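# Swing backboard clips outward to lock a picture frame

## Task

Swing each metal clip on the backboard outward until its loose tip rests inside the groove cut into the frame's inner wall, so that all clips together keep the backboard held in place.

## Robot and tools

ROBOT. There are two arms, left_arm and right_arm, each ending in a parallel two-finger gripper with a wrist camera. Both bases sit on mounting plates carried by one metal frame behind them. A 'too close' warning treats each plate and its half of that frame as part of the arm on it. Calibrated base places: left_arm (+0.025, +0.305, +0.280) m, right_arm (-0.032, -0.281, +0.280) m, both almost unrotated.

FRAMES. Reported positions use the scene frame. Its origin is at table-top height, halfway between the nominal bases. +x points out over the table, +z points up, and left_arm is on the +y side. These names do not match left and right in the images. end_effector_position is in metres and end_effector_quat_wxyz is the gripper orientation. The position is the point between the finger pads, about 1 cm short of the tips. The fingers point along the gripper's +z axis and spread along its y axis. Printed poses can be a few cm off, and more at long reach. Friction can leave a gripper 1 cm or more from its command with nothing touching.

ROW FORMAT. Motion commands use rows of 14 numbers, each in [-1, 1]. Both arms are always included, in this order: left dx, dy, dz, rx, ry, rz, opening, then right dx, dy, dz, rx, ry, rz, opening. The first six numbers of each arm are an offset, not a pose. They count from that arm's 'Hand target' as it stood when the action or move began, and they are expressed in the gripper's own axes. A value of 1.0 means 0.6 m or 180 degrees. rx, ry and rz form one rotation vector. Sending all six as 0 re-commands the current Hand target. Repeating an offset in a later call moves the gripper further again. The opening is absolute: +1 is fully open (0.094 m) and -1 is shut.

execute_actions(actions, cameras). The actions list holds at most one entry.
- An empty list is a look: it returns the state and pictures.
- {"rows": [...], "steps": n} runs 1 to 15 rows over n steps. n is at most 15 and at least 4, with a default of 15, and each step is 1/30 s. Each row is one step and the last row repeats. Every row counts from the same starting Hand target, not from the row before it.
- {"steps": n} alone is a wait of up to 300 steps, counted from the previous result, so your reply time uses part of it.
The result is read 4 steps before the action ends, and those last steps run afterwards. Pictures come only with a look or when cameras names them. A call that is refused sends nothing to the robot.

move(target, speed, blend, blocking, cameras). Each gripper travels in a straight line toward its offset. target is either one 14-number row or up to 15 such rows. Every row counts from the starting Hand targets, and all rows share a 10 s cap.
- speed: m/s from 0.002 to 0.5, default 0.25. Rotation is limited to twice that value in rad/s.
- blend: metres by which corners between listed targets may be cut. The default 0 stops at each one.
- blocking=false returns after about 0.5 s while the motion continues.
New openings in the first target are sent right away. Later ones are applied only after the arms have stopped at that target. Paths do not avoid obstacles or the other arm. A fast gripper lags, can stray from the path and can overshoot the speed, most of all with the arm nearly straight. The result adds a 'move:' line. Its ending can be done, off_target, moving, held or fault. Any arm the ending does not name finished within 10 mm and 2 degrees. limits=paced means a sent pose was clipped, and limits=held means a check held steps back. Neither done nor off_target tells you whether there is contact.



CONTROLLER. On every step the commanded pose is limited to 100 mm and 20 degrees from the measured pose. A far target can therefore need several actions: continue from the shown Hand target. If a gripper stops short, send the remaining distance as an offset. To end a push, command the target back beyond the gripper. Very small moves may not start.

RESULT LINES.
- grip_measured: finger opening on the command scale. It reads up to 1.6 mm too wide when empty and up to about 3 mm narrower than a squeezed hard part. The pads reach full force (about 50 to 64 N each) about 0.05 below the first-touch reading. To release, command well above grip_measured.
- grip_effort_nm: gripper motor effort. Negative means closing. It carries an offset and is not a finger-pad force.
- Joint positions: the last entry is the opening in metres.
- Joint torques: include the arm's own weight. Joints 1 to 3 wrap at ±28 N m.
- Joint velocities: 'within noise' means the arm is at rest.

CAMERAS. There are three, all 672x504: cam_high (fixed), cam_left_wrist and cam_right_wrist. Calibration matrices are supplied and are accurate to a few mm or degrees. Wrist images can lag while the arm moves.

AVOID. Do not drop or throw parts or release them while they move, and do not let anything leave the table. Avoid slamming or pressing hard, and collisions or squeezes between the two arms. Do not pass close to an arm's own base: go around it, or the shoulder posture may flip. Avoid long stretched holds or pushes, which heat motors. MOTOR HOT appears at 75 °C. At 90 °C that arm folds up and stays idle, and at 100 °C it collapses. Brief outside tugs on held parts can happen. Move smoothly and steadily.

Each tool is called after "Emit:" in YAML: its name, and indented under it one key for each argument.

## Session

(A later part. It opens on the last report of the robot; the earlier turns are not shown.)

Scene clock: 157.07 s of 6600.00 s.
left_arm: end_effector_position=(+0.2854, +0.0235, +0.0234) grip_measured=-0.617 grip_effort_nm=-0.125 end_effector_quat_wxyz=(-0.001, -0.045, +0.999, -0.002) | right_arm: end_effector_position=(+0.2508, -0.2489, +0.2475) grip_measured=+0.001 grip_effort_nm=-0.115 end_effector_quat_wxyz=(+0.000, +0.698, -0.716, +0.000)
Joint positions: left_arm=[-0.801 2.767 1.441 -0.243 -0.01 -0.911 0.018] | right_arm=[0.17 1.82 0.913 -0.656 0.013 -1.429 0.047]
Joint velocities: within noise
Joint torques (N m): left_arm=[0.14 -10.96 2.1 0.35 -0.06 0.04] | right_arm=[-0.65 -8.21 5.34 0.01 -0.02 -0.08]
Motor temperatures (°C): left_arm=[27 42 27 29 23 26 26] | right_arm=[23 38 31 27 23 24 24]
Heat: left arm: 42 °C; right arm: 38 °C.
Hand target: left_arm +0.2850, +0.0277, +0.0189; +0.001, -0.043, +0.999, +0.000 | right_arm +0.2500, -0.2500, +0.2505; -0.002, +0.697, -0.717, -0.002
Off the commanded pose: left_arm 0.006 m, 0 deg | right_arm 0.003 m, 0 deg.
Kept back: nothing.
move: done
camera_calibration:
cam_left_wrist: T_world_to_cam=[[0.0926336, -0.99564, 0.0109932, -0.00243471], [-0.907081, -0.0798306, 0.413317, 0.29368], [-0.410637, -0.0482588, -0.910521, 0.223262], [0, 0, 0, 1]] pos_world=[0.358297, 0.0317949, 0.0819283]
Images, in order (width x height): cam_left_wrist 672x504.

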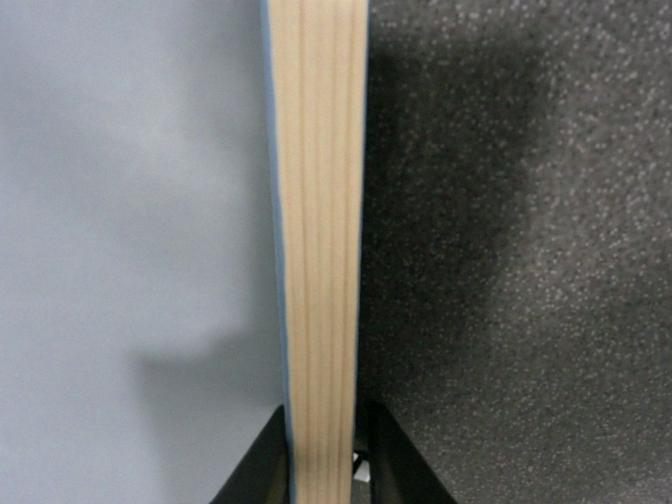

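Emit:
move:
  target:
    - [0,-0.005,0,0,0,0,-0.44,0,0,0,0,0,0,0]
    - [0,-0.005,-0.0333,0,0,0,-0.3,0,0,0,0,0,0,0]
  speed: 0.05
  cameras: ["cam_left_wrist"]

Emit:
zoom_image:
  camera: "cam_left_wrist"
  region: [320, 400, 420, 478]

Scene clock: 159.67 s of 6600.00 s.
left_arm: end_effector_position=(+0.2825, +0.0267, +0.0284) grip_measured=-0.303 grip_effort_nm=0.168 end_effector_quat_wxyz=(-0.003, -0.045, +0.999, +0.001) | right_arm: end_effector_position=(+0.2508, -0.2489, +0.2475) grip_measured=+0.001 grip_effort_nm=-0.105 end_effector_quat_wxyz=(+0.000, +0.698, -0.716, +0.000)
Joint positions: left_arm=[-0.801 2.747 1.42 -0.252 -0.01 -0.911 0.033] | right_arm=[0.17 1.82 0.913 -0.656 0.013 -1.429 0.047]
Joint velocities: within noise
Joint torques (N m): left_arm=[-0.27 -14.71 1.91 0.08 -0.06 -0.02] | right_arm=[-0.46 -8.14 5.3 -0.02 -0.04 -0.06]
Motor temperatures (°C): left_arm=[27 42 27 29 23 26 26] | right_arm=[23 38 31 27 23 24 24]
Heat: left arm: 42 °C; right arm: 38 °C.
Hand target: left_arm +0.2853, +0.0246, +0.0389; +0.001, -0.043, +0.999, +0.000 | right_arm +0.2500, -0.2500, +0.2505; -0.002, +0.697, -0.717, -0.002
Off the commanded pose: left_arm 0.011 m, 1 deg | right_arm 0.003 m, 0 deg.
Kept back: nothing.
move: off_target (left_arm); target 2's new opening was sent with left_arm's hand 0.011 m and 1 deg from that target
camera_calibration:
cam_left_wrist: T_world_to_cam=[[0.0925586, -0.995699, 0.00404596, 0.00118614], [-0.904606, -0.0823913, 0.418211, 0.28848], [-0.416079, -0.042369, -0.908341, 0.228102], [0, 0, 0, 1]] pos_world=[0.35576, 0.0346138, 0.0865444]
Images, in order (width x height): cam_left_wrist 672x504.

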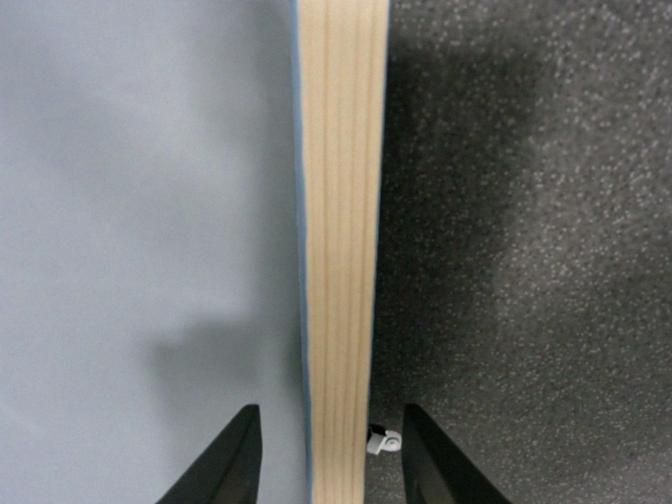

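Scaled by 5.040 from the camera's 672x504 image, which has a finer 960x720 frame.

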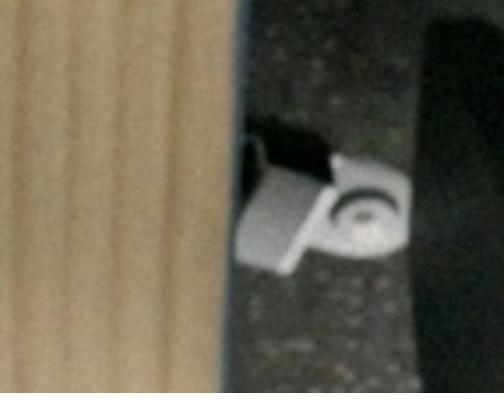

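Emit:
move:
  target:
    - [-0.0138,-0.0343,-0.0267,0,0,0,-0.3,0,0,0,0,0,0,0]
    - [0.0014,-0.0005,-0.0267,0,0,0,-0.3,0,0,0,0,0,0,0]
    - [0.0014,-0.0005,0.0333,0,0,0,-0.3,0,0,0,0,0,0,0]
  speed: [0.12,0.12,0.06]
  cameras: ["cam_left_wrist"]

Emit:
zoom_image:
  camera: "cam_left_wrist"
  region: [320, 400, 420, 478]

Scene clock: 161.70 s of 6600.00 s.
left_arm: end_effector_position=(+0.2799, +0.0250, +0.0240) grip_measured=-0.303 grip_effort_nm=0.159 end_effector_quat_wxyz=(-0.004, -0.042, +0.999, +0.002) | right_arm: end_effector_position=(+0.2508, -0.2489, +0.2475) grip_measured=+0.001 grip_effort_nm=-0.120 end_effector_quat_wxyz=(+0.000, +0.698, -0.716, +0.000)
Joint positions: left_arm=[-0.809 2.762 1.428 -0.247 -0.01 -0.913 0.033] | right_arm=[0.17 1.82 0.913 -0.656 0.013 -1.429 0.047]
Joint velocities: within noise
Joint torques (N m): left_arm=[0.2 -10.13 3.79 0.31 -0.06 -0.01] | right_arm=[-0.55 -8.13 5.35 -0.03 -0.03 -0.06]
Motor temperatures (°C): left_arm=[27 43 27 29 23 26 26] | right_arm=[23 38 31 27 23 24 24]
Heat: left arm: 43 °C; right arm: 38 °C.
Hand target: left_arm +0.2845, +0.0243, +0.0190; +0.001, -0.043, +0.999, +0.000 | right_arm +0.2500, -0.2500, +0.2505; -0.002, +0.697, -0.717, -0.002
Off the commanded pose: left_arm 0.007 m, 1 deg | right_arm 0.003 m, 0 deg.
Kept back: nothing.
move: done
camera_calibration:
cam_left_wrist: T_world_to_cam=[[0.0872262, -0.996184, 0.00306092, 0.00125426], [-0.904293, -0.0778905, 0.419747, 0.28758], [-0.417907, -0.0393809, -0.907636, 0.223374], [0, 0, 0, 1]] pos_world=[0.353296, 0.0324459, 0.0820275]
Images, in order (width x height): cam_left_wrist 672x504.

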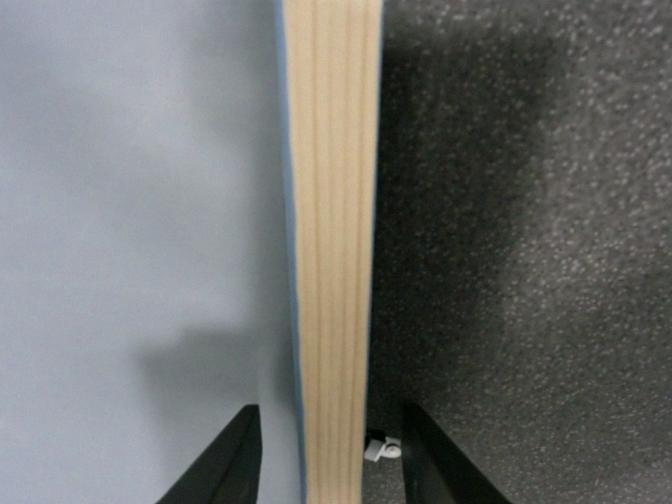

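Scaled by 5.040 from the camera's 672x504 image, which has a finer 960x720 frame.

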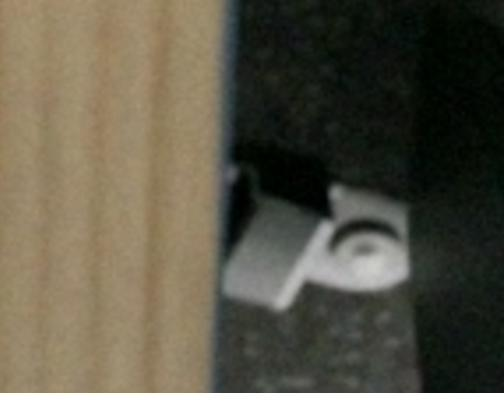

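Emit:
move:
  target:
    - [0,0,0,0,0,0,-0.44,0,0,0,0,0,0,0]
    - [0,0,0,0,0,0,-0.54,0,0,0,0,0,0,0]
  speed: 0.05
  cameras: ["cam_left_wrist"]

Emit:
zoom_image:
  camera: "cam_left_wrist"
  region: [320, 400, 420, 478]

Scene clock: 163.83 s of 6600.00 s.
left_arm: end_effector_position=(+0.2808, +0.0238, +0.0240) grip_measured=-0.537 grip_effort_nm=-0.120 end_effector_quat_wxyz=(-0.003, -0.042, +0.999, -0.001) | right_arm: end_effector_position=(+0.2508, -0.2489, +0.2475) grip_measured=+0.001 grip_effort_nm=-0.110 end_effector_quat_wxyz=(+0.000, +0.698, -0.716, +0.000)
Joint positions: left_arm=[-0.809 2.762 1.428 -0.241 -0.009 -0.913 0.022] | right_arm=[0.17 1.82 0.913 -0.656 0.013 -1.429 0.047]
Joint velocities: within noise
Joint torques (N m): left_arm=[0.2 -10.11 3.82 0.27 -0.07 -0.01] | right_arm=[-0.44 -8.27 5.39 0 0 -0.03]
Motor temperatures (°C): left_arm=[27 43 27 29 23 26 26] | right_arm=[23 38 31 27 23 24 24]
Heat: left arm: 43 °C; right arm: 38 °C.
Hand target: left_arm +0.2845, +0.0242, +0.0190; +0.001, -0.043, +0.999, +0.000 | right_arm +0.2500, -0.2500, +0.2505; -0.002, +0.697, -0.717, -0.002
Off the commanded pose: left_arm 0.006 m, 0 deg | right_arm 0.003 m, 0 deg.
Kept back: nothing.
move: done
camera_calibration:
cam_left_wrist: T_world_to_cam=[[0.0872903, -0.99615, 0.00806416, -0.0000960868], [-0.905669, -0.0759849, 0.417121, 0.288677], [-0.414903, -0.0437141, -0.908815, 0.222969], [0, 0, 0, 1]] pos_world=[0.353965, 0.0315863, 0.082225]
Images, in order (width x height): cam_left_wrist 672x504.

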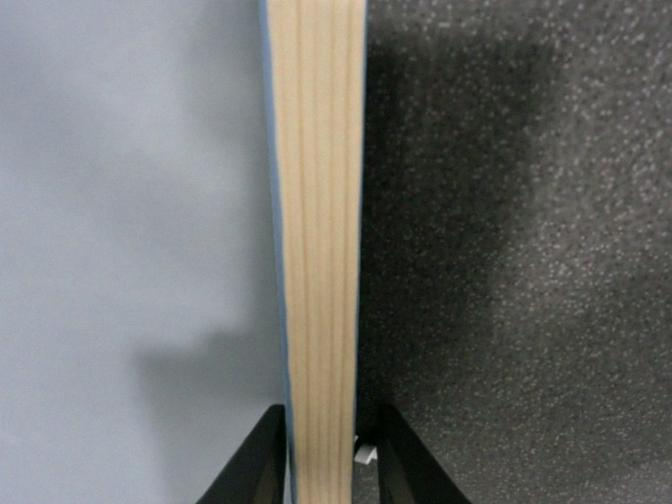

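Scaled by 5.040 from the camera's 672x504 image, which has a finer 960x720 frame.

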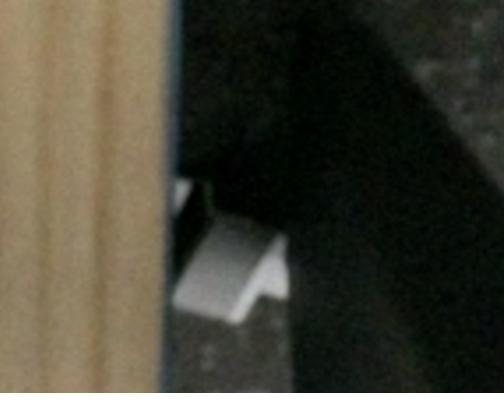

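Emit:
move:
  target:
    - [0,0.002,0,0,0,0,-0.6,0,0,0,0,0,0,0]
    - [0,0.003,0,0,0,0,-0.66,0,0,0,0,0,0,0]
  speed: 0.05
  cameras: ["cam_left_wrist"]

Emit:
zoom_image:
  camera: "cam_left_wrist"
  region: [320, 400, 420, 478]

Scene clock: 166.57 s of 6600.00 s.
left_arm: end_effector_position=(+0.2813, +0.0243, +0.0240) grip_measured=-0.654 grip_effort_nm=-0.305 end_effector_quat_wxyz=(-0.004, -0.043, +0.999, -0.001) | right_arm: end_effector_position=(+0.2508, -0.2489, +0.2475) grip_measured=+0.001 grip_effort_nm=-0.115 end_effector_quat_wxyz=(+0.000, +0.698, -0.716, +0.000)
Joint positions: left_arm=[-0.806 2.762 1.428 -0.241 -0.007 -0.913 0.016] | right_arm=[0.17 1.82 0.913 -0.656 0.013 -1.429 0.047]
Joint velocities: within noise
Joint torques (N m): left_arm=[0.21 -10.35 3.19 0.32 -0.09 0.02] | right_arm=[-0.73 -8.16 5.3 0 -0.03 -0.07]
Motor temperatures (°C): left_arm=[27 43 27 29 23 26 26] | right_arm=[23 38 31 27 23 24 24]
Heat: left arm: 43 °C; right arm: 38 °C.
Hand target: left_arm +0.2843, +0.0260, +0.0189; +0.001, -0.043, +0.999, +0.000 | right_arm +0.2500, -0.2500, +0.2505; -0.002, +0.697, -0.717, -0.002
Off the commanded pose: left_arm 0.006 m, 1 deg | right_arm 0.003 m, 0 deg.
Kept back: nothing.
move: done
camera_calibration:
cam_left_wrist: T_world_to_cam=[[0.0899673, -0.995902, 0.00919774, -0.000465706], [-0.904865, -0.077878, 0.418514, 0.28895], [-0.416083, -0.0459753, -0.908164, 0.223554], [0, 0, 0, 1]] pos_world=[0.354519, 0.032317, 0.0820983]
Images, in order (width x height): cam_left_wrist 672x504.

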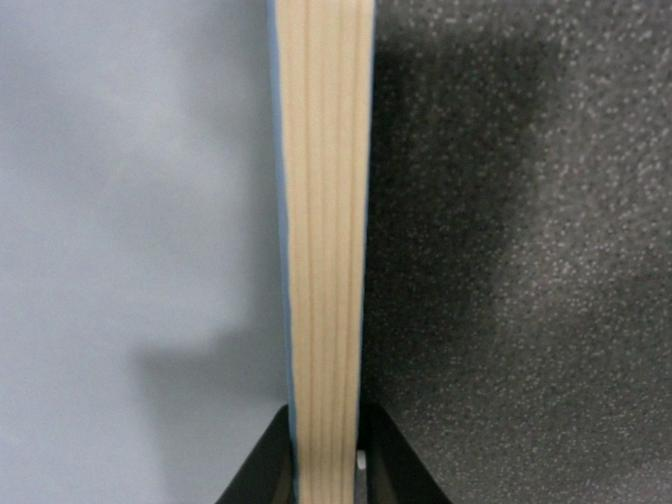

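Scaled by 5.040 from the camera's 672x504 image, which has a finer 960x720 frame.

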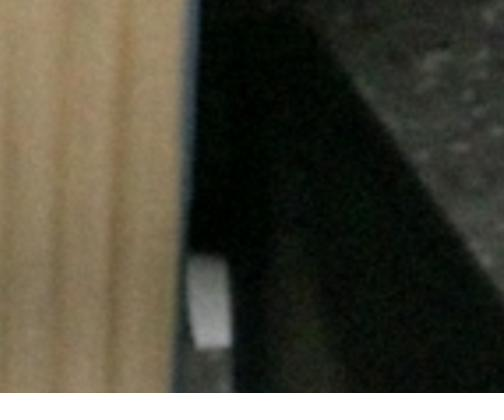

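Emit:
move:
  target:
    - [0,0.002,0,0,0,0,-0.70,0,0,0,0,0,0,0]
    - [0,-0.006,0,0,0,0,-0.5,0,0,0,0,0,0,0]
    - [0,-0.006,-0.05,0,0,0,-0.3,0,0,0,0,0,0,0]
  speed: 0.05
  cameras: ["cam_left_wrist"]

Emit:
zoom_image:
  camera: "cam_left_wrist"
  region: [330, 370, 420, 440]

Scene clock: 170.17 s of 6600.00 s.
left_arm: end_effector_position=(+0.2837, +0.0233, +0.0399) grip_measured=-0.303 grip_effort_nm=0.164 end_effector_quat_wxyz=(-0.003, -0.044, +0.999, -0.001) | right_arm: end_effector_position=(+0.2508, -0.2489, +0.2475) grip_measured=+0.001 grip_effort_nm=-0.120 end_effector_quat_wxyz=(+0.000, +0.698, -0.716, +0.000)
Joint positions: left_arm=[-0.804 2.712 1.412 -0.273 -0.009 -0.913 0.033] | right_arm=[0.17 1.82 0.913 -0.656 0.013 -1.429 0.047]
Joint velocities: within noise
Joint torques (N m): left_arm=[-0.4 -14.41 1.96 0.08 -0.07 -0.05] | right_arm=[-0.53 -8.13 5.31 -0.02 -0.03 -0.08]
Motor temperatures (°C): left_arm=[27 43 27 29 23 26 26] | right_arm=[23 38 31 27 23 24 24]
Heat: left arm: 43 °C; right arm: 38 °C.
Hand target: left_arm +0.2847, +0.0224, +0.0490; +0.001, -0.043, +0.999, +0.000 | right_arm +0.2500, -0.2500, +0.2505; -0.002, +0.697, -0.717, -0.002
Off the commanded pose: left_arm 0.009 m, 0 deg | right_arm 0.003 m, 0 deg.
Kept back: nothing.
move: done
camera_calibration:
cam_left_wrist: T_world_to_cam=[[0.0914756, -0.99577, 0.00862599, -0.00218371], [-0.90554, -0.0795767, 0.416732, 0.284738], [-0.414283, -0.045932, -0.908989, 0.23844], [0, 0, 0, 1]] pos_world=[0.356823, 0.0314361, 0.0980986]
Images, in order (width x height): cam_left_wrist 672x504.

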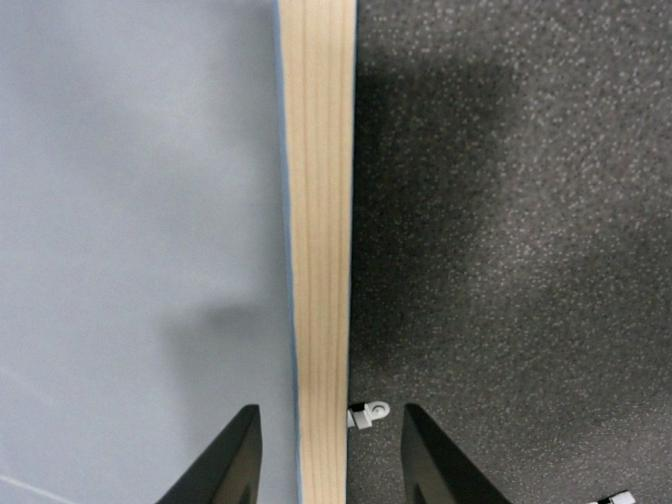

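Scaled by 5.600 from the camera's 672x504 image, which has a finer 960x720 frame.

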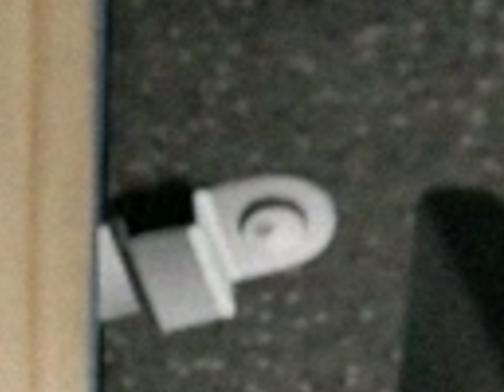

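Emit:
move:
  target:
    - [0.0192,-0.0268,-0.01,0,0,0,-0.3,0,0,0,0,0,0,0]
    - [0.0328,0.002,-0.01,0,0,0,-0.3,0,0,0,0,0,0,0]
    - [0.0328,0.002,0.05,0,0,0,-0.3,0,0,0,0,0,0,0]
  speed: [0.12,0.12,0.06]
  cameras: ["cam_left_wrist"]

Emit:
zoom_image:
  camera: "cam_left_wrist"
  region: [200, 300, 460, 500]

Scene clock: 172.37 s of 6600.00 s.
left_arm: end_effector_position=(+0.2602, +0.0232, +0.0233) grip_measured=-0.303 grip_effort_nm=0.168 end_effector_quat_wxyz=(-0.005, -0.037, +0.999, +0.002) | right_arm: end_effector_position=(+0.2508, -0.2489, +0.2475) grip_measured=+0.001 grip_effort_nm=-0.110 end_effector_quat_wxyz=(+0.000, +0.698, -0.716, +0.000)
Joint positions: left_arm=[-0.851 2.746 1.369 -0.205 -0.009 -0.945 0.033] | right_arm=[0.17 1.82 0.913 -0.656 0.013 -1.429 0.047]
Joint velocities: within noise
Joint torques (N m): left_arm=[0.18 -9.99 3.54 0.31 -0.07 -0.11] | right_arm=[-0.57 -8.09 5.18 -0.03 -0.05 -0.09]
Motor temperatures (°C): left_arm=[27 43 27 29 23 26 26] | right_arm=[23 38 31 27 23 24 24]
Heat: left arm: 43 °C; right arm: 38 °C.
Hand target: left_arm +0.2649, +0.0221, +0.0189; +0.001, -0.043, +0.999, +0.000 | right_arm +0.2500, -0.2500, +0.2505; -0.002, +0.697, -0.717, -0.002
Off the commanded pose: left_arm 0.007 m, 1 deg | right_arm 0.003 m, 0 deg.
Kept back: nothing.
move: done
camera_calibration:
cam_left_wrist: T_world_to_cam=[[0.0765721, -0.997061, 0.00244123, 0.00407679], [-0.904638, -0.0684443, 0.42065, 0.269782], [-0.419246, -0.0344185, -0.90722, 0.214658], [0, 0, 0, 1]] pos_world=[0.333737, 0.029918, 0.081248]
Images, in order (width x height): cam_left_wrist 672x504.

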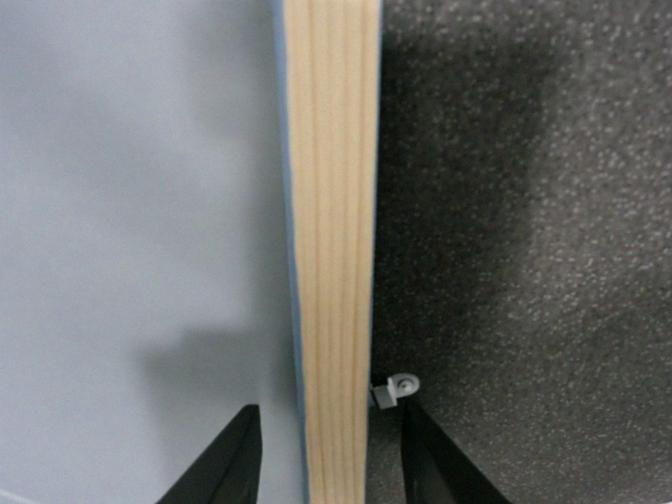

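Scaled by 1.938 from the camera's 672x504 image, which has a finer 960x720 frame.

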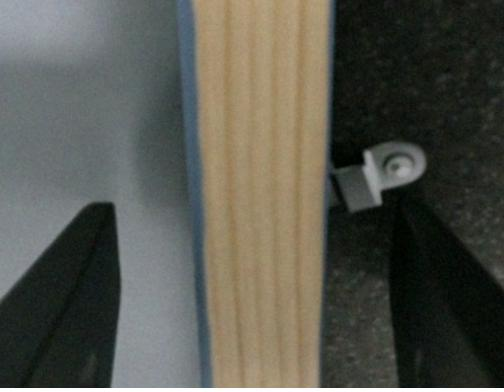

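Emit:
move:
  target:
    - [0,0,0,0,0,0,-0.44,0,0,0,0,0,0,0]
    - [0,-0.001,0,0,0,0,-0.54,0,0,0,0,0,0,0]
  speed: 0.05
  cameras: ["cam_left_wrist"]

Emit:
zoom_image:
  camera: "cam_left_wrist"
  region: [200, 300, 460, 500]

Scene clock: 174.60 s of 6600.00 s.
left_arm: end_effector_position=(+0.2607, +0.0227, +0.0233) grip_measured=-0.537 grip_effort_nm=-0.125 end_effector_quat_wxyz=(-0.004, -0.037, +0.999, +0.001) | right_arm: end_effector_position=(+0.2508, -0.2489, +0.2475) grip_measured=+0.001 grip_effort_nm=-0.125 end_effector_quat_wxyz=(+0.000, +0.698, -0.716, +0.000)
Joint positions: left_arm=[-0.851 2.746 1.369 -0.202 -0.009 -0.945 0.022] | right_arm=[0.17 1.82 0.913 -0.656 0.013 -1.429 0.047]
Joint velocities: within noise
Joint torques (N m): left_arm=[0.1 -9.91 3.74 0.27 -0.07 -0.11] | right_arm=[-0.61 -8.14 5.3 0.02 -0.04 -0.02]
Motor temperatures (°C): left_arm=[27 43 27 29 23 26 26] | right_arm=[23 38 31 27 23 24 24]
Heat: left arm: 43 °C; right arm: 38 °C.
Hand target: left_arm +0.2649, +0.0215, +0.0189; +0.001, -0.043, +0.999, +0.000 | right_arm +0.2500, -0.2500, +0.2505; -0.002, +0.697, -0.717, -0.002
Off the commanded pose: left_arm 0.006 m, 1 deg | right_arm 0.003 m, 0 deg.
Kept back: nothing.
move: done
camera_calibration:
cam_left_wrist: T_world_to_cam=[[0.0766065, -0.997049, 0.0049195, 0.00339356], [-0.90546, -0.0675018, 0.41903, 0.270418], [-0.417461, -0.0365548, -0.907959, 0.214437], [0, 0, 0, 1]] pos_world=[0.334112, 0.0294759, 0.08137]
Images, in order (width x height): cam_left_wrist 672x504.

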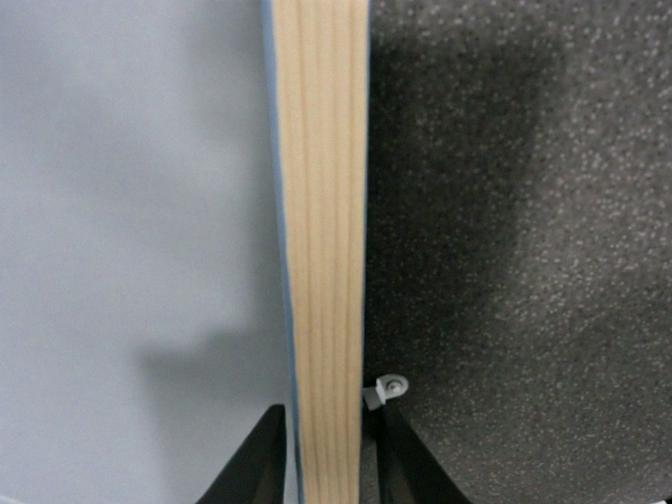

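Scaled by 1.938 from the camera's 672x504 image, which has a finer 960x720 frame.

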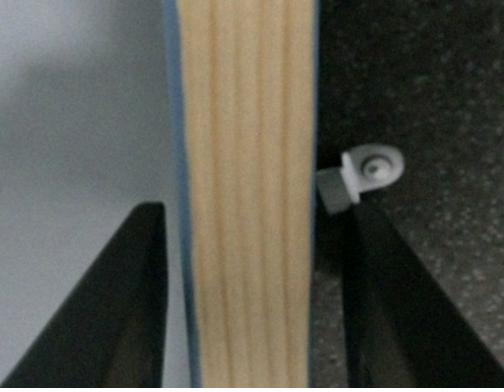

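Emit:
move:
  target:
    - [0,0,0,0,0,0,-0.3,0,0,0,0,0,0,0]
    - [0,0,-0.05,0,0,0,-0.3,0,0,0,0,0,0,0]
    - [-0.0155,-0.0283,-0.05,0,0,0,-0.3,0,0,0,0,0,0,0]
    - [-0.002,0.0002,-0.05,0,0,0,-0.3,0,0,0,0,0,0,0]
    - [-0.002,0.0002,0,0,0,0,-0.3,0,0,0,0,0,0,0]
    - [-0.002,0.0002,0,0,0,0,-0.44,0,0,0,0,0,0,0]
    - [-0.002,-0.001,0,0,0,0,-0.54,0,0,0,0,0,0,0]
  speed: [0.1,0.1,0.12,0.12,0.06,0.05,0.05]
  cameras: ["cam_left_wrist"]

Emit:
zoom_image:
  camera: "cam_left_wrist"
  region: [200, 300, 460, 500]

Scene clock: 179.07 s of 6600.00 s.
left_arm: end_effector_position=(+0.2611, +0.0222, +0.0233) grip_measured=-0.537 grip_effort_nm=-0.120 end_effector_quat_wxyz=(-0.005, -0.039, +0.999, +0.002) | right_arm: end_effector_position=(+0.2508, -0.2489, +0.2475) grip_measured=+0.001 grip_effort_nm=-0.115 end_effector_quat_wxyz=(+0.000, +0.698, -0.716, +0.000)
Joint positions: left_arm=[-0.851 2.748 1.375 -0.208 -0.009 -0.949 0.022] | right_arm=[0.17 1.82 0.913 -0.656 0.013 -1.429 0.047]
Joint velocities: within noise
Joint torques (N m): left_arm=[0.27 -9.95 3.79 0.28 -0.08 -0.07] | right_arm=[-0.53 -8.27 5.14 0.01 -0.03 -0.07]
Motor temperatures (°C): left_arm=[27 43 27 29 23 26 26] | right_arm=[23 38 30 27 23 24 24]
Heat: left arm: 43 °C; right arm: 38 °C.
Hand target: left_arm +0.2663, +0.0209, +0.0189; +0.001, -0.043, +0.999, +0.000 | right_arm +0.2500, -0.2500, +0.2505; -0.002, +0.697, -0.717, -0.002
Off the commanded pose: left_arm 0.007 m, 1 deg | right_arm 0.003 m, 0 deg.
Kept back: nothing.
move: done
camera_calibration:
cam_left_wrist: T_world_to_cam=[[0.0811443, -0.996698, 0.00301954, 0.00177081], [-0.904528, -0.0723674, 0.420228, 0.27057], [-0.418621, -0.0368303, -0.907414, 0.214864], [0, 0, 0, 1]] pos_world=[0.334541, 0.0292589, 0.081264]
Images, in order (width x height): cam_left_wrist 672x504.

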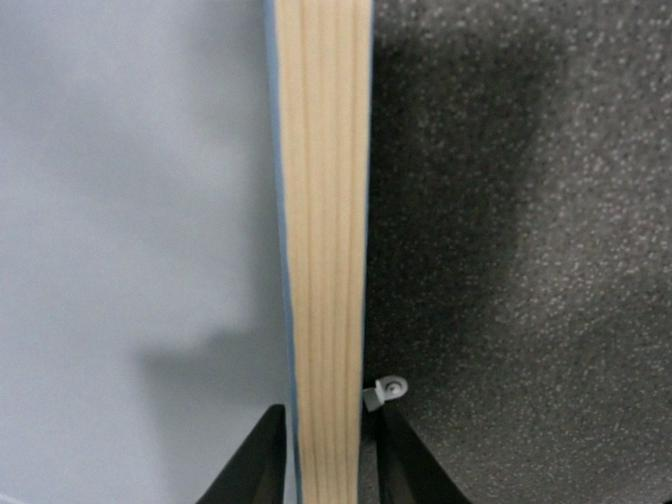

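Scaled by 1.938 from the camera's 672x504 image, which has a finer 960x720 frame.

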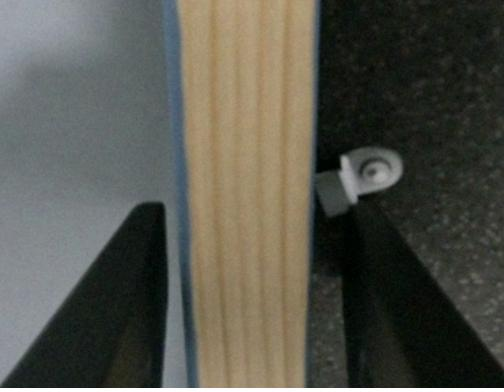

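Emit:
move:
  target:
    - [0,0.001,0,0,0,0,-0.6,0,0,0,0,0,0,0]
    - [0,0.002,0,0,0,0,-0.66,0,0,0,0,0,0,0]
  speed: 0.05
  cameras: ["cam_left_wrist"]

Emit:
zoom_image:
  camera: "cam_left_wrist"
  region: [200, 300, 460, 500]

Scene clock: 181.20 s of 6600.00 s.
left_arm: end_effector_position=(+0.2621, +0.0216, +0.0235) grip_measured=-0.654 grip_effort_nm=-0.305 end_effector_quat_wxyz=(-0.004, -0.040, +0.999, +0.000) | right_arm: end_effector_position=(+0.2508, -0.2489, +0.2475) grip_measured=+0.001 grip_effort_nm=-0.110 end_effector_quat_wxyz=(+0.000, +0.698, -0.716, +0.000)
Joint positions: left_arm=[-0.85 2.748 1.376 -0.207 -0.008 -0.949 0.016] | right_arm=[0.17 1.82 0.913 -0.656 0.013 -1.429 0.047]
Joint velocities: within noise
Joint torques (N m): left_arm=[0.27 -10.1 3.29 0.3 -0.09 -0.04] | right_arm=[-0.57 -8.24 5.35 -0.02 -0.02 -0.04]
Motor temperatures (°C): left_arm=[27 42 27 29 23 26 26] | right_arm=[23 38 30 27 23 24 24]
Heat: left arm: 42 °C; right arm: 38 °C.
Hand target: left_arm +0.2662, +0.0221, +0.0189; +0.001, -0.043, +0.999, +0.000 | right_arm +0.2500, -0.2500, +0.2505; -0.002, +0.697, -0.717, -0.002
Off the commanded pose: left_arm 0.006 m, 1 deg | right_arm 0.003 m, 0 deg.
Kept back: nothing.
move: done
camera_calibration:
cam_left_wrist: T_world_to_cam=[[0.0827097, -0.996555, 0.00615361, 0.000594467], [-0.904866, -0.0725097, 0.419475, 0.271464], [-0.417584, -0.0402628, -0.907746, 0.215202], [0, 0, 0, 1]] pos_world=[0.335454, 0.0289408, 0.0814726]
Images, in order (width x height): cam_left_wrist 672x504.

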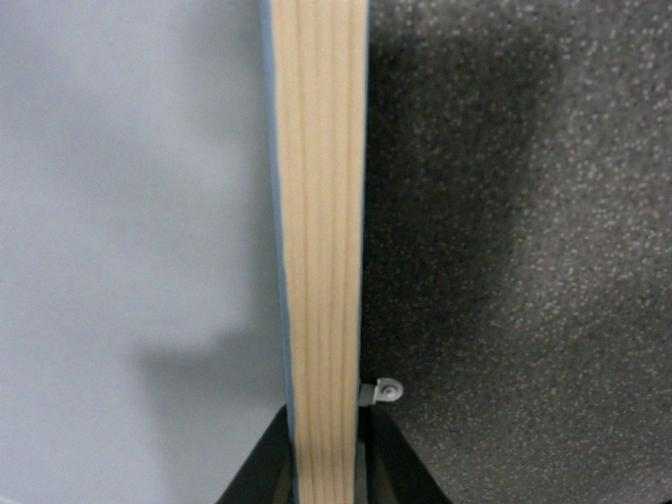

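Scaled by 1.938 from the camera's 672x504 image, which has a finer 960x720 frame.

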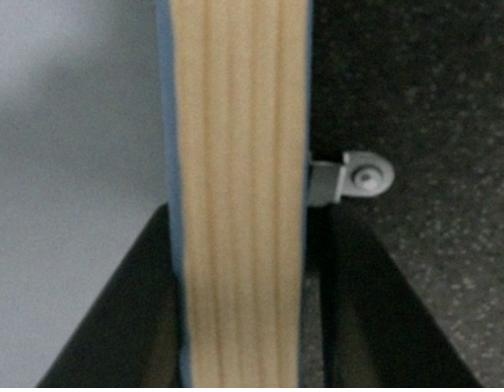

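Emit:
zoom_image:
  camera: "cam_left_wrist"
  region: [340, 350, 430, 420]

Scaled by 5.600 from the camera's 672x504 image, which has a finer 960x720 frame.

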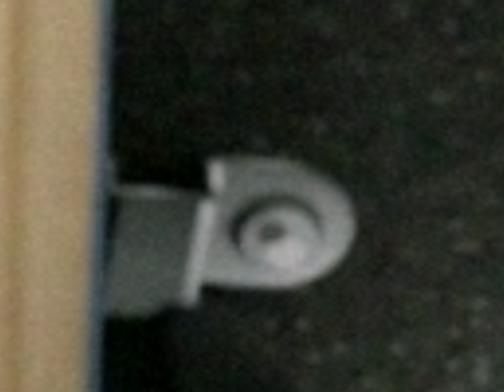

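Emit:
move:
  target:
    - [0,-0.006,0,0,0,0,-0.5,0,0,0,0,0,0,0]
    - [0,-0.006,-0.06,0,0,0,-0.3,0,0,0,0,0,0,0]
    - [0,-0.006,-0.2,0,0,0,0,0,0,0,0,0,0,0]
  speed: [0.05,0.06,0.15]
  cameras: ["cam_left_wrist"]

Emit:
zoom_image:
  camera: "cam_left_wrist"
  region: [330, 250, 430, 328]

Scene clock: 185.80 s of 6600.00 s.
left_arm: end_effector_position=(+0.2683, +0.0166, +0.1330) grip_measured=-0.003 grip_effort_nm=0.168 end_effector_quat_wxyz=(-0.001, -0.041, +0.999, -0.004) | right_arm: end_effector_position=(+0.2508, -0.2489, +0.2475) grip_measured=+0.001 grip_effort_nm=-0.120 end_effector_quat_wxyz=(+0.000, +0.698, -0.716, +0.000)
Joint positions: left_arm=[-0.85 2.406 1.287 -0.448 -0.008 -0.952 0.047] | right_arm=[0.17 1.82 0.913 -0.656 0.013 -1.429 0.047]
Joint velocities: within noise
Joint torques (N m): left_arm=[-0.54 -13.01 2.78 0.1 -0.09 -0.11] | right_arm=[-0.39 -8.09 5.22 0 -0.02 -0.02]
Motor temperatures (°C): left_arm=[27 42 27 29 23 26 26] | right_arm=[23 38 30 27 23 24 24]
Heat: left arm: 42 °C; right arm: 38 °C.
Hand target: left_arm +0.2663, +0.0185, +0.1390; +0.001, -0.043, +0.999, +0.000 | right_arm +0.2500, -0.2500, +0.2505; -0.002, +0.697, -0.717, -0.002
Off the commanded pose: left_arm 0.006 m, 1 deg | right_arm 0.003 m, 0 deg.
Kept back: nothing.
move: done
camera_calibration:
cam_left_wrist: T_world_to_cam=[[0.0850619, -0.99627, 0.0145402, -0.00735927], [-0.907457, -0.0714365, 0.414028, 0.232154], [-0.411444, -0.0484126, -0.910148, 0.315868], [0, 0, 0, 1]] pos_world=[0.341258, 0.0245444, 0.191476]
Images, in order (width x height): cam_left_wrist 672x504.

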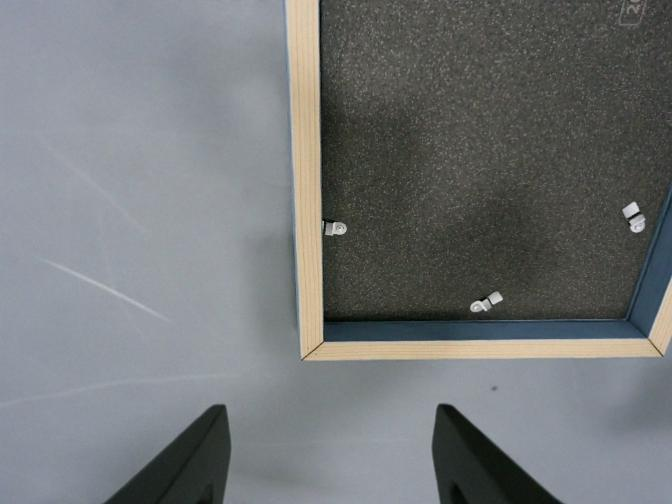

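Scaled by 5.040 from the camera's 672x504 image, which has a finer 960x720 frame.

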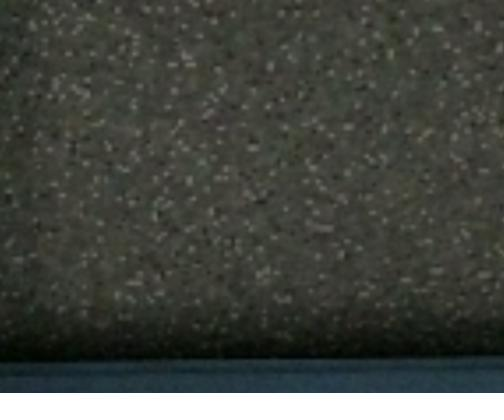

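Emit:
zoom_image:
  camera: "cam_left_wrist"
  region: [300, 200, 372, 256]

Emit:
zoom_image:
  camera: "cam_left_wrist"
  region: [440, 150, 672, 370]

Scaled by 7.000 from the camera's 672x504 image, which has a finer 960x720 frame.

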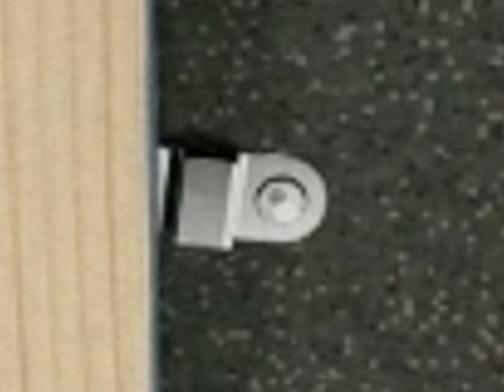

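Scaled by 2.172 from the camera's 672x504 image, which has a finer 960x720 frame.

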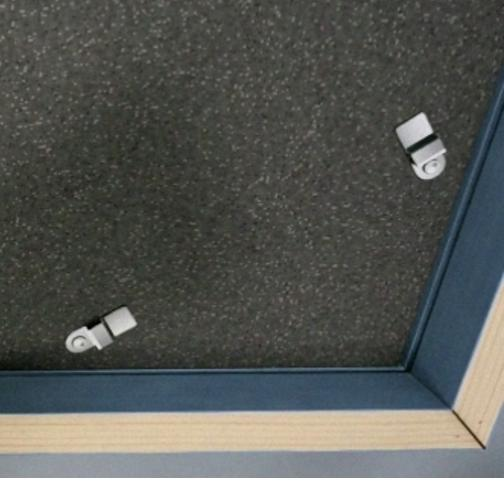

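Emit:
move:
  target: [-0.2649,-0.1039,0,0,0,0.5006,0,0,0,0,0,0,0,0]
  speed: 0.25
  cameras: ["cam_left_wrist"]

Scene clock: 191.20 s of 6600.00 s.
left_arm: end_effector_position=(+0.4287, -0.0320, +0.1423) grip_measured=-0.003 grip_effort_nm=0.168 end_effector_quat_wxyz=(+0.005, +0.675, +0.738, -0.001) | right_arm: end_effector_position=(+0.2508, -0.2489, +0.2475) grip_measured=+0.001 grip_effort_nm=-0.115 end_effector_quat_wxyz=(+0.000, +0.698, -0.716, +0.000)
Joint positions: left_arm=[-0.677 2.938 2.457 -1.078 -0.011 0.784 0.047] | right_arm=[0.17 1.82 0.913 -0.656 0.013 -1.429 0.047]
Joint velocities: within noise
Joint torques (N m): left_arm=[0.02 -13.35 7.38 0.1 -0.05 0.07] | right_arm=[-0.54 -8.43 5.3 -0.04 -0.04 -0.09]
Motor temperatures (°C): left_arm=[27 42 27 28 23 26 26] | right_arm=[23 38 30 27 23 24 24]
Heat: left arm: 42 °C; right arm: 38 °C.
Hand target: left_arm +0.4300, -0.0300, +0.1392; +0.000, +0.677, +0.736, +0.001 | right_arm +0.2500, -0.2500, +0.2505; -0.002, +0.697, -0.717, -0.002
Off the commanded pose: left_arm 0.004 m, 1 deg | right_arm 0.003 m, 0 deg.
Kept back: nothing.
move: done
camera_calibration:
cam_left_wrist: T_world_to_cam=[[-0.995668, -0.092968, 0.00129115, 0.424565], [-0.0845403, 0.911015, 0.403615, 0.0505166], [-0.0386996, 0.401758, -0.914928, 0.243253], [0, 0, 0, 1]] pos_world=[0.43641, -0.104279, 0.201621]
Images, in order (width x height): cam_left_wrist 672x504.

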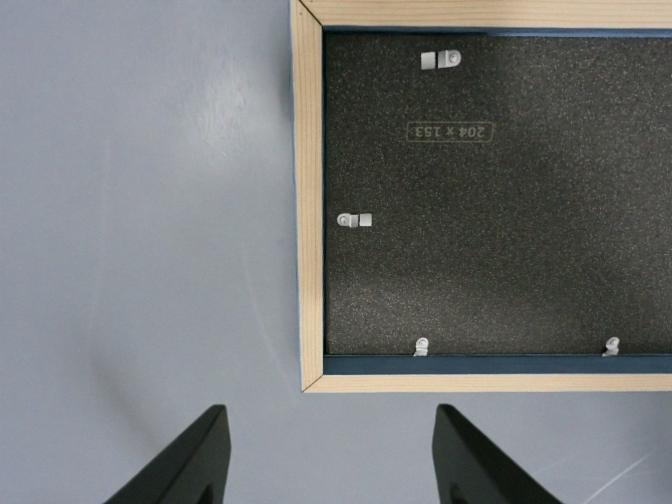

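Emit:
zoom_image:
  camera: "cam_left_wrist"
  region: [310, 180, 460, 400]

Emit:
zoom_image:
  camera: "cam_left_wrist"
  region: [560, 300, 672, 400]

Scaled by 2.291 from the camera's 672x504 image, which has a finer 960x720 frame.

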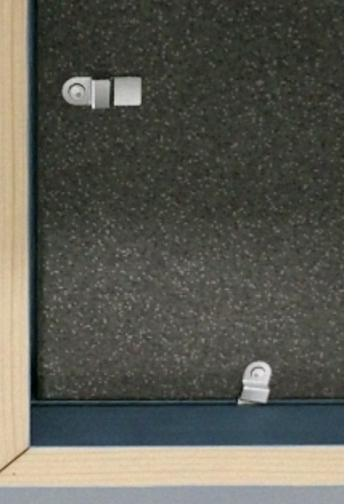

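Scaled by 4.500 from the camera's 672x504 image, which has a finer 960x720 frame.

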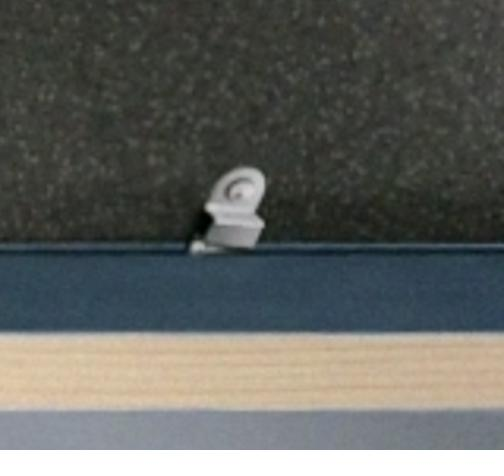

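Emit:
move:
  target:
    - [-0.0388,0.0068,0.0,0,0,-0.5,-0.4,0,0,0,0,0,0,0]
    - [-0.0388,0.0068,0.1153,0,0,-0.5,-0.4,0,0,0,0,0,0,0]
    - [-0.0172,-0.014,0.1153,0,0,-0.5,-0.4,0,0,0,0,0,0,0]
  speed: 0.25
  cameras: ["cam_left_wrist"]

Scene clock: 196.60 s of 6600.00 s.
left_arm: end_effector_position=(+0.4264, -0.0419, +0.0795) grip_measured=-0.397 grip_effort_nm=-0.120 end_effector_quat_wxyz=(+0.009, -0.040, +0.999, -0.010) | right_arm: end_effector_position=(+0.2508, -0.2489, +0.2475) grip_measured=+0.001 grip_effort_nm=-0.105 end_effector_quat_wxyz=(+0.000, +0.698, -0.716, +0.000)
Joint positions: left_arm=[-0.692 3.119 2.574 -0.999 -0.012 -0.791 0.028] | right_arm=[0.17 1.82 0.913 -0.656 0.013 -1.429 0.047]
Joint velocities: within noise
Joint torques (N m): left_arm=[-0.58 -14.13 4.42 0.32 -0.04 -0.12] | right_arm=[-0.53 -8.1 5.29 0.01 -0.03 -0.06]
Motor temperatures (°C): left_arm=[27 43 28 28 23 26 26] | right_arm=[23 38 30 27 23 24 24]
Heat: left arm: 43 °C; right arm: 38 °C.
Hand target: left_arm +0.4226, -0.0410, +0.0699; +0.001, -0.042, +0.999, +0.000 | right_arm +0.2500, -0.2500, +0.2505; -0.002, +0.697, -0.717, -0.002
Off the commanded pose: left_arm 0.010 m, 1 deg | right_arm 0.003 m, 0 deg.
joint sent to its limit (left arm) — joint 2 (shoulder), upper limit.
Kept back: nothing.
move: done
camera_calibration:
cam_left_wrist: T_world_to_cam=[[0.0819847, -0.996269, 0.0269685, -0.0779966], [-0.915707, -0.064619, 0.396616, 0.398829], [-0.393393, -0.0572117, -0.917588, 0.321877], [0, 0, 0, 1]] pos_world=[0.49823, -0.0335184, 0.139272]
Images, in order (width x height): cam_left_wrist 672x504.

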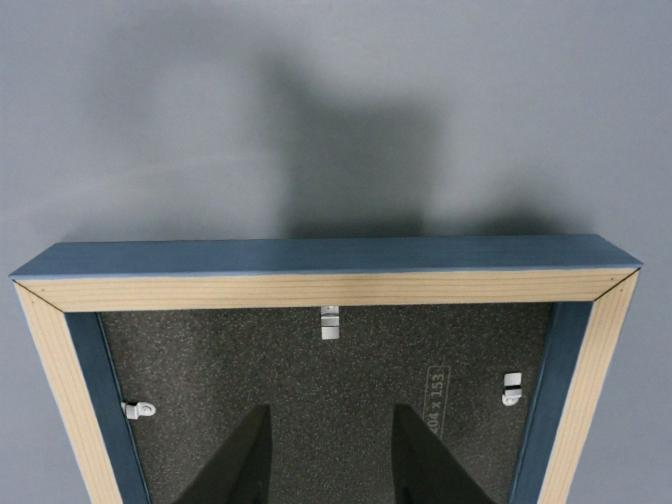

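Emit:
move:
  target:
    - [0,0,-0.15,0,0,0,-0.4,0,0,0,0,0,0,0]
    - [0.17,0.4175,-0.3,0,0,0,-0.4,0,0,0,0,0,0,0]
  speed: 0.3
  cameras: []

Scene clock: 199.70 s of 6600.00 s.
left_arm: end_effector_position=(+0.2990, +0.2013, +0.2471) grip_measured=-0.397 grip_effort_nm=-0.120 end_effector_quat_wxyz=(-0.009, -0.049, +0.999, +0.005) | right_arm: end_effector_position=(+0.2508, -0.2489, +0.2475) grip_measured=+0.001 grip_effort_nm=-0.120 end_effector_quat_wxyz=(+0.000, +0.698, -0.716, +0.000)
Joint positions: left_arm=[-0.352 1.868 0.973 -0.69 -0.016 -0.469 0.028] | right_arm=[0.17 1.82 0.913 -0.656 0.013 -1.429 0.047]
Joint velocities: within noise
Joint torques (N m): left_arm=[-0.35 -9.47 3.3 0.31 0.01 0.04] | right_arm=[-0.61 -8.21 5.23 -0.03 -0.01 -0.09]
Motor temperatures (°C): left_arm=[27 43 28 28 23 26 26] | right_arm=[23 38 30 27 23 24 24]
Heat: left arm: 43 °C; right arm: 38 °C.
Hand target: left_arm +0.2997, +0.2000, +0.2499; +0.001, -0.042, +0.999, +0.000 | right_arm +0.2500, -0.2500, +0.2505; -0.002, +0.697, -0.717, -0.002
Off the commanded pose: left_arm 0.003 m, 1 deg | right_arm 0.003 m, 0 deg.
Kept back: nothing.
move: done
No camera images: "cameras" was empty.

Emit:
move:
  target: [0,0,0,0,0,0,-0.4,-0.2663,0.0158,0.2,0,0,-0.0356,-0.3]
  speed: 0.25
  cameras: ["cam_right_wrist"]

Scene clock: 201.30 s of 6600.00 s.
left_arm: end_effector_position=(+0.2994, +0.2012, +0.2471) grip_measured=-0.397 grip_effort_nm=-0.120 end_effector_quat_wxyz=(-0.008, -0.047, +0.999, +0.005) | right_arm: end_effector_position=(+0.2424, -0.0915, +0.1369) grip_measured=-0.299 grip_effort_nm=-0.115 end_effector_quat_wxyz=(-0.001, +0.740, -0.673, +0.000)
Joint positions: left_arm=[-0.352 1.868 0.973 -0.689 -0.016 -0.466 0.028] | right_arm=[0.656 2.293 1.065 -0.34 0.013 -1.062 0.033]
Joint velocities: within noise
Joint torques (N m): left_arm=[-0.32 -9.48 3.28 0.3 0.02 0.04] | right_arm=[-0.01 -7.97 5 0.24 -0.02 -0.02]
Motor temperatures (°C): left_arm=[27 43 27 28 23 26 26] | right_arm=[23 38 30 27 23 24 24]
Heat: left arm: 43 °C; right arm: 38 °C.
Hand target: left_arm +0.2996, +0.2000, +0.2499; +0.001, -0.042, +0.999, +0.000 | right_arm +0.2448, -0.0894, +0.1313; -0.002, +0.736, -0.677, -0.002
Off the commanded pose: left_arm 0.003 m, 1 deg | right_arm 0.006 m, 1 deg.
Kept back: nothing.
move: done
camera_calibration:
cam_right_wrist: T_world_to_cam=[[0.995174, 0.098089, -0.00276575, -0.230795], [0.0893642, -0.894292, 0.438469, -0.126484], [0.0405357, -0.4366, -0.898742, 0.158778], [0, 0, 0, 1]] pos_world=[0.234548, -0.0211527, 0.197521]
Images, in order (width x height): cam_right_wrist 672x504.

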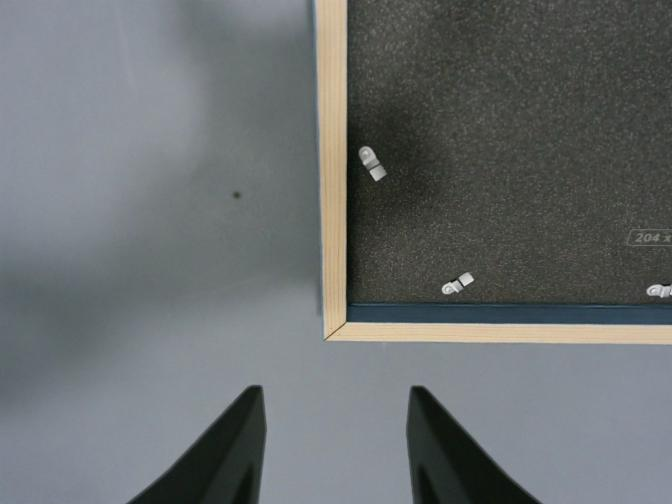

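Emit:
zoom_image:
  camera: "cam_right_wrist"
  region: [330, 120, 500, 310]

Scaled by 2.653 from the camera's 672x504 image, which has a finer 960x720 frame.

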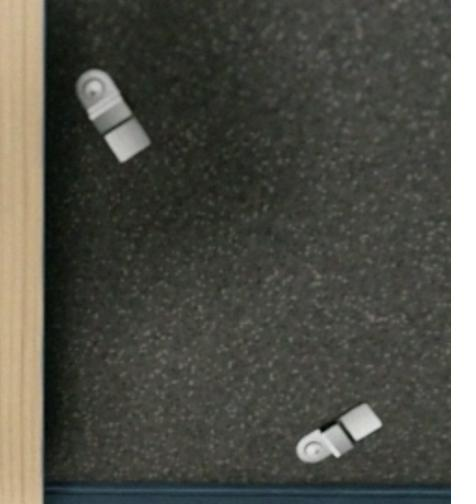

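Emit:
move:
  target:
    - [0,0,0,0,0,0,-0.4,-0.0483,-0.0318,0.127,0,0,0,0]
    - [0,0,0,0,0,0,-0.4,-0.0322,-0.0063,0.127,0,0,0,0]
  speed: 0.15
  cameras: ["cam_right_wrist"]

Scene clock: 203.43 s of 6600.00 s.
left_arm: end_effector_position=(+0.2995, +0.2011, +0.2470) grip_measured=-0.397 grip_effort_nm=-0.120 end_effector_quat_wxyz=(-0.007, -0.047, +0.999, +0.005) | right_arm: end_effector_position=(+0.2502, -0.0704, +0.0574) grip_measured=-0.001 grip_effort_nm=0.042 end_effector_quat_wxyz=(-0.001, +0.736, -0.677, +0.000)
Joint positions: left_arm=[-0.352 1.868 0.973 -0.688 -0.016 -0.466 0.028] | right_arm=[0.69 2.597 1.221 -0.191 0.013 -1.018 0.047]
Joint velocities: within noise
Joint torques (N m): left_arm=[-0.34 -9.48 3.3 0.3 0.01 0.03] | right_arm=[0.64 -10.71 2.7 0.17 -0.03 0.04]
Motor temperatures (°C): left_arm=[27 42 27 28 23 26 26] | right_arm=[23 39 30 27 23 24 24]
Heat: left arm: 42 °C; right arm: 39 °C.
Hand target: left_arm +0.2997, +0.2000, +0.2499; +0.001, -0.042, +0.999, +0.000 | right_arm +0.2469, -0.0694, +0.0552; -0.002, +0.736, -0.677, -0.002
Off the commanded pose: left_arm 0.003 m, 1 deg | right_arm 0.004 m, 0 deg.
Kept back: nothing.
move: done
camera_calibration:
cam_right_wrist: T_world_to_cam=[[0.9961, 0.0882069, -0.00210034, -0.241828], [0.0802118, -0.895383, 0.438012, -0.0712606], [0.0367551, -0.436473, -0.898966, 0.0972234], [0, 0, 0, 1]] pos_world=[0.243028, -0.0000393002, 0.118106]
Images, in order (width x height): cam_right_wrist 672x504.

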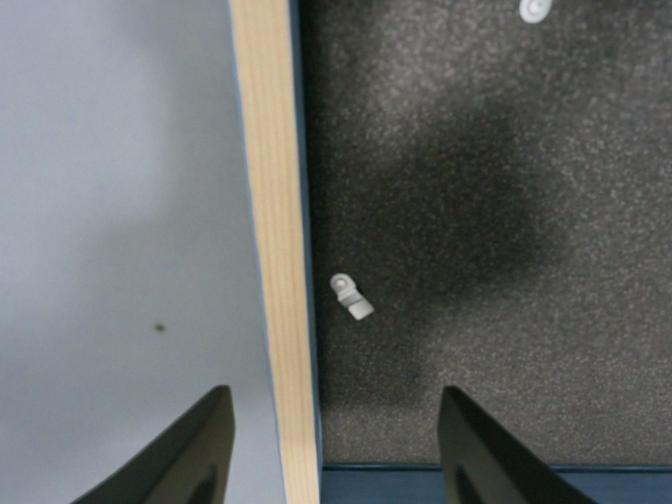

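Emit:
zoom_image:
  camera: "cam_right_wrist"
  region: [300, 250, 400, 330]

Scaled by 5.040 from the camera's 672x504 image, which has a finer 960x720 frame.

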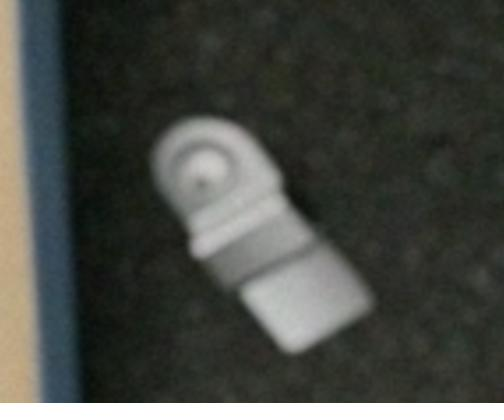

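Emit:
move:
  target:
    - [0,0,0,0,0,0,-0.4,0.002,0.01,0,0,0,-0.011,0]
    - [0,0,0,0,0,0,-0.4,0.002,0.01,0.05,0,0,-0.011,0]
  speed: 0.1
  cameras: ["cam_right_wrist"]

Scene clock: 205.27 s of 6600.00 s.
left_arm: end_effector_position=(+0.2995, +0.2011, +0.2470) grip_measured=-0.397 grip_effort_nm=-0.120 end_effector_quat_wxyz=(-0.007, -0.047, +0.999, +0.005) | right_arm: end_effector_position=(+0.2436, -0.0728, +0.0322) grip_measured=-0.001 grip_effort_nm=0.051 end_effector_quat_wxyz=(-0.003, +0.744, -0.668, +0.000)
Joint positions: left_arm=[-0.352 1.868 0.973 -0.688 -0.016 -0.466 0.028] | right_arm=[0.695 2.675 1.223 -0.113 0.013 -1.036 0.047]
Joint velocities: within noise
Joint torques (N m): left_arm=[-0.32 -9.47 3.29 0.3 0.01 0.03] | right_arm=[0.65 -9.11 3.58 0.22 -0.02 -0.07]
Motor temperatures (°C): left_arm=[27 42 27 28 23 26 26] | right_arm=[23 39 30 27 23 24 24]
Heat: left arm: 42 °C; right arm: 39 °C.
Hand target: left_arm +0.2996, +0.2000, +0.2499; +0.001, -0.042, +0.999, +0.000 | right_arm +0.2410, -0.0709, +0.0253; -0.002, +0.748, -0.664, -0.002
Off the commanded pose: left_arm 0.003 m, 1 deg | right_arm 0.008 m, 1 deg.
Kept back: nothing.
move: done
camera_calibration:
cam_right_wrist: T_world_to_cam=[[0.993827, 0.110935, 0.000938518, -0.23305], [0.0994043, -0.894221, 0.436449, -0.0663879], [0.0492567, -0.433662, -0.899728, 0.0708774], [0, 0, 0, 1]] pos_world=[0.234719, -0.00277523, 0.092964]
Images, in order (width x height): cam_right_wrist 672x504.

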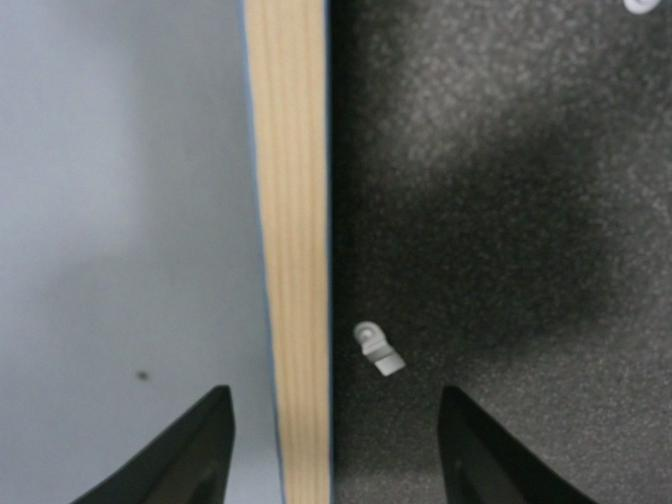

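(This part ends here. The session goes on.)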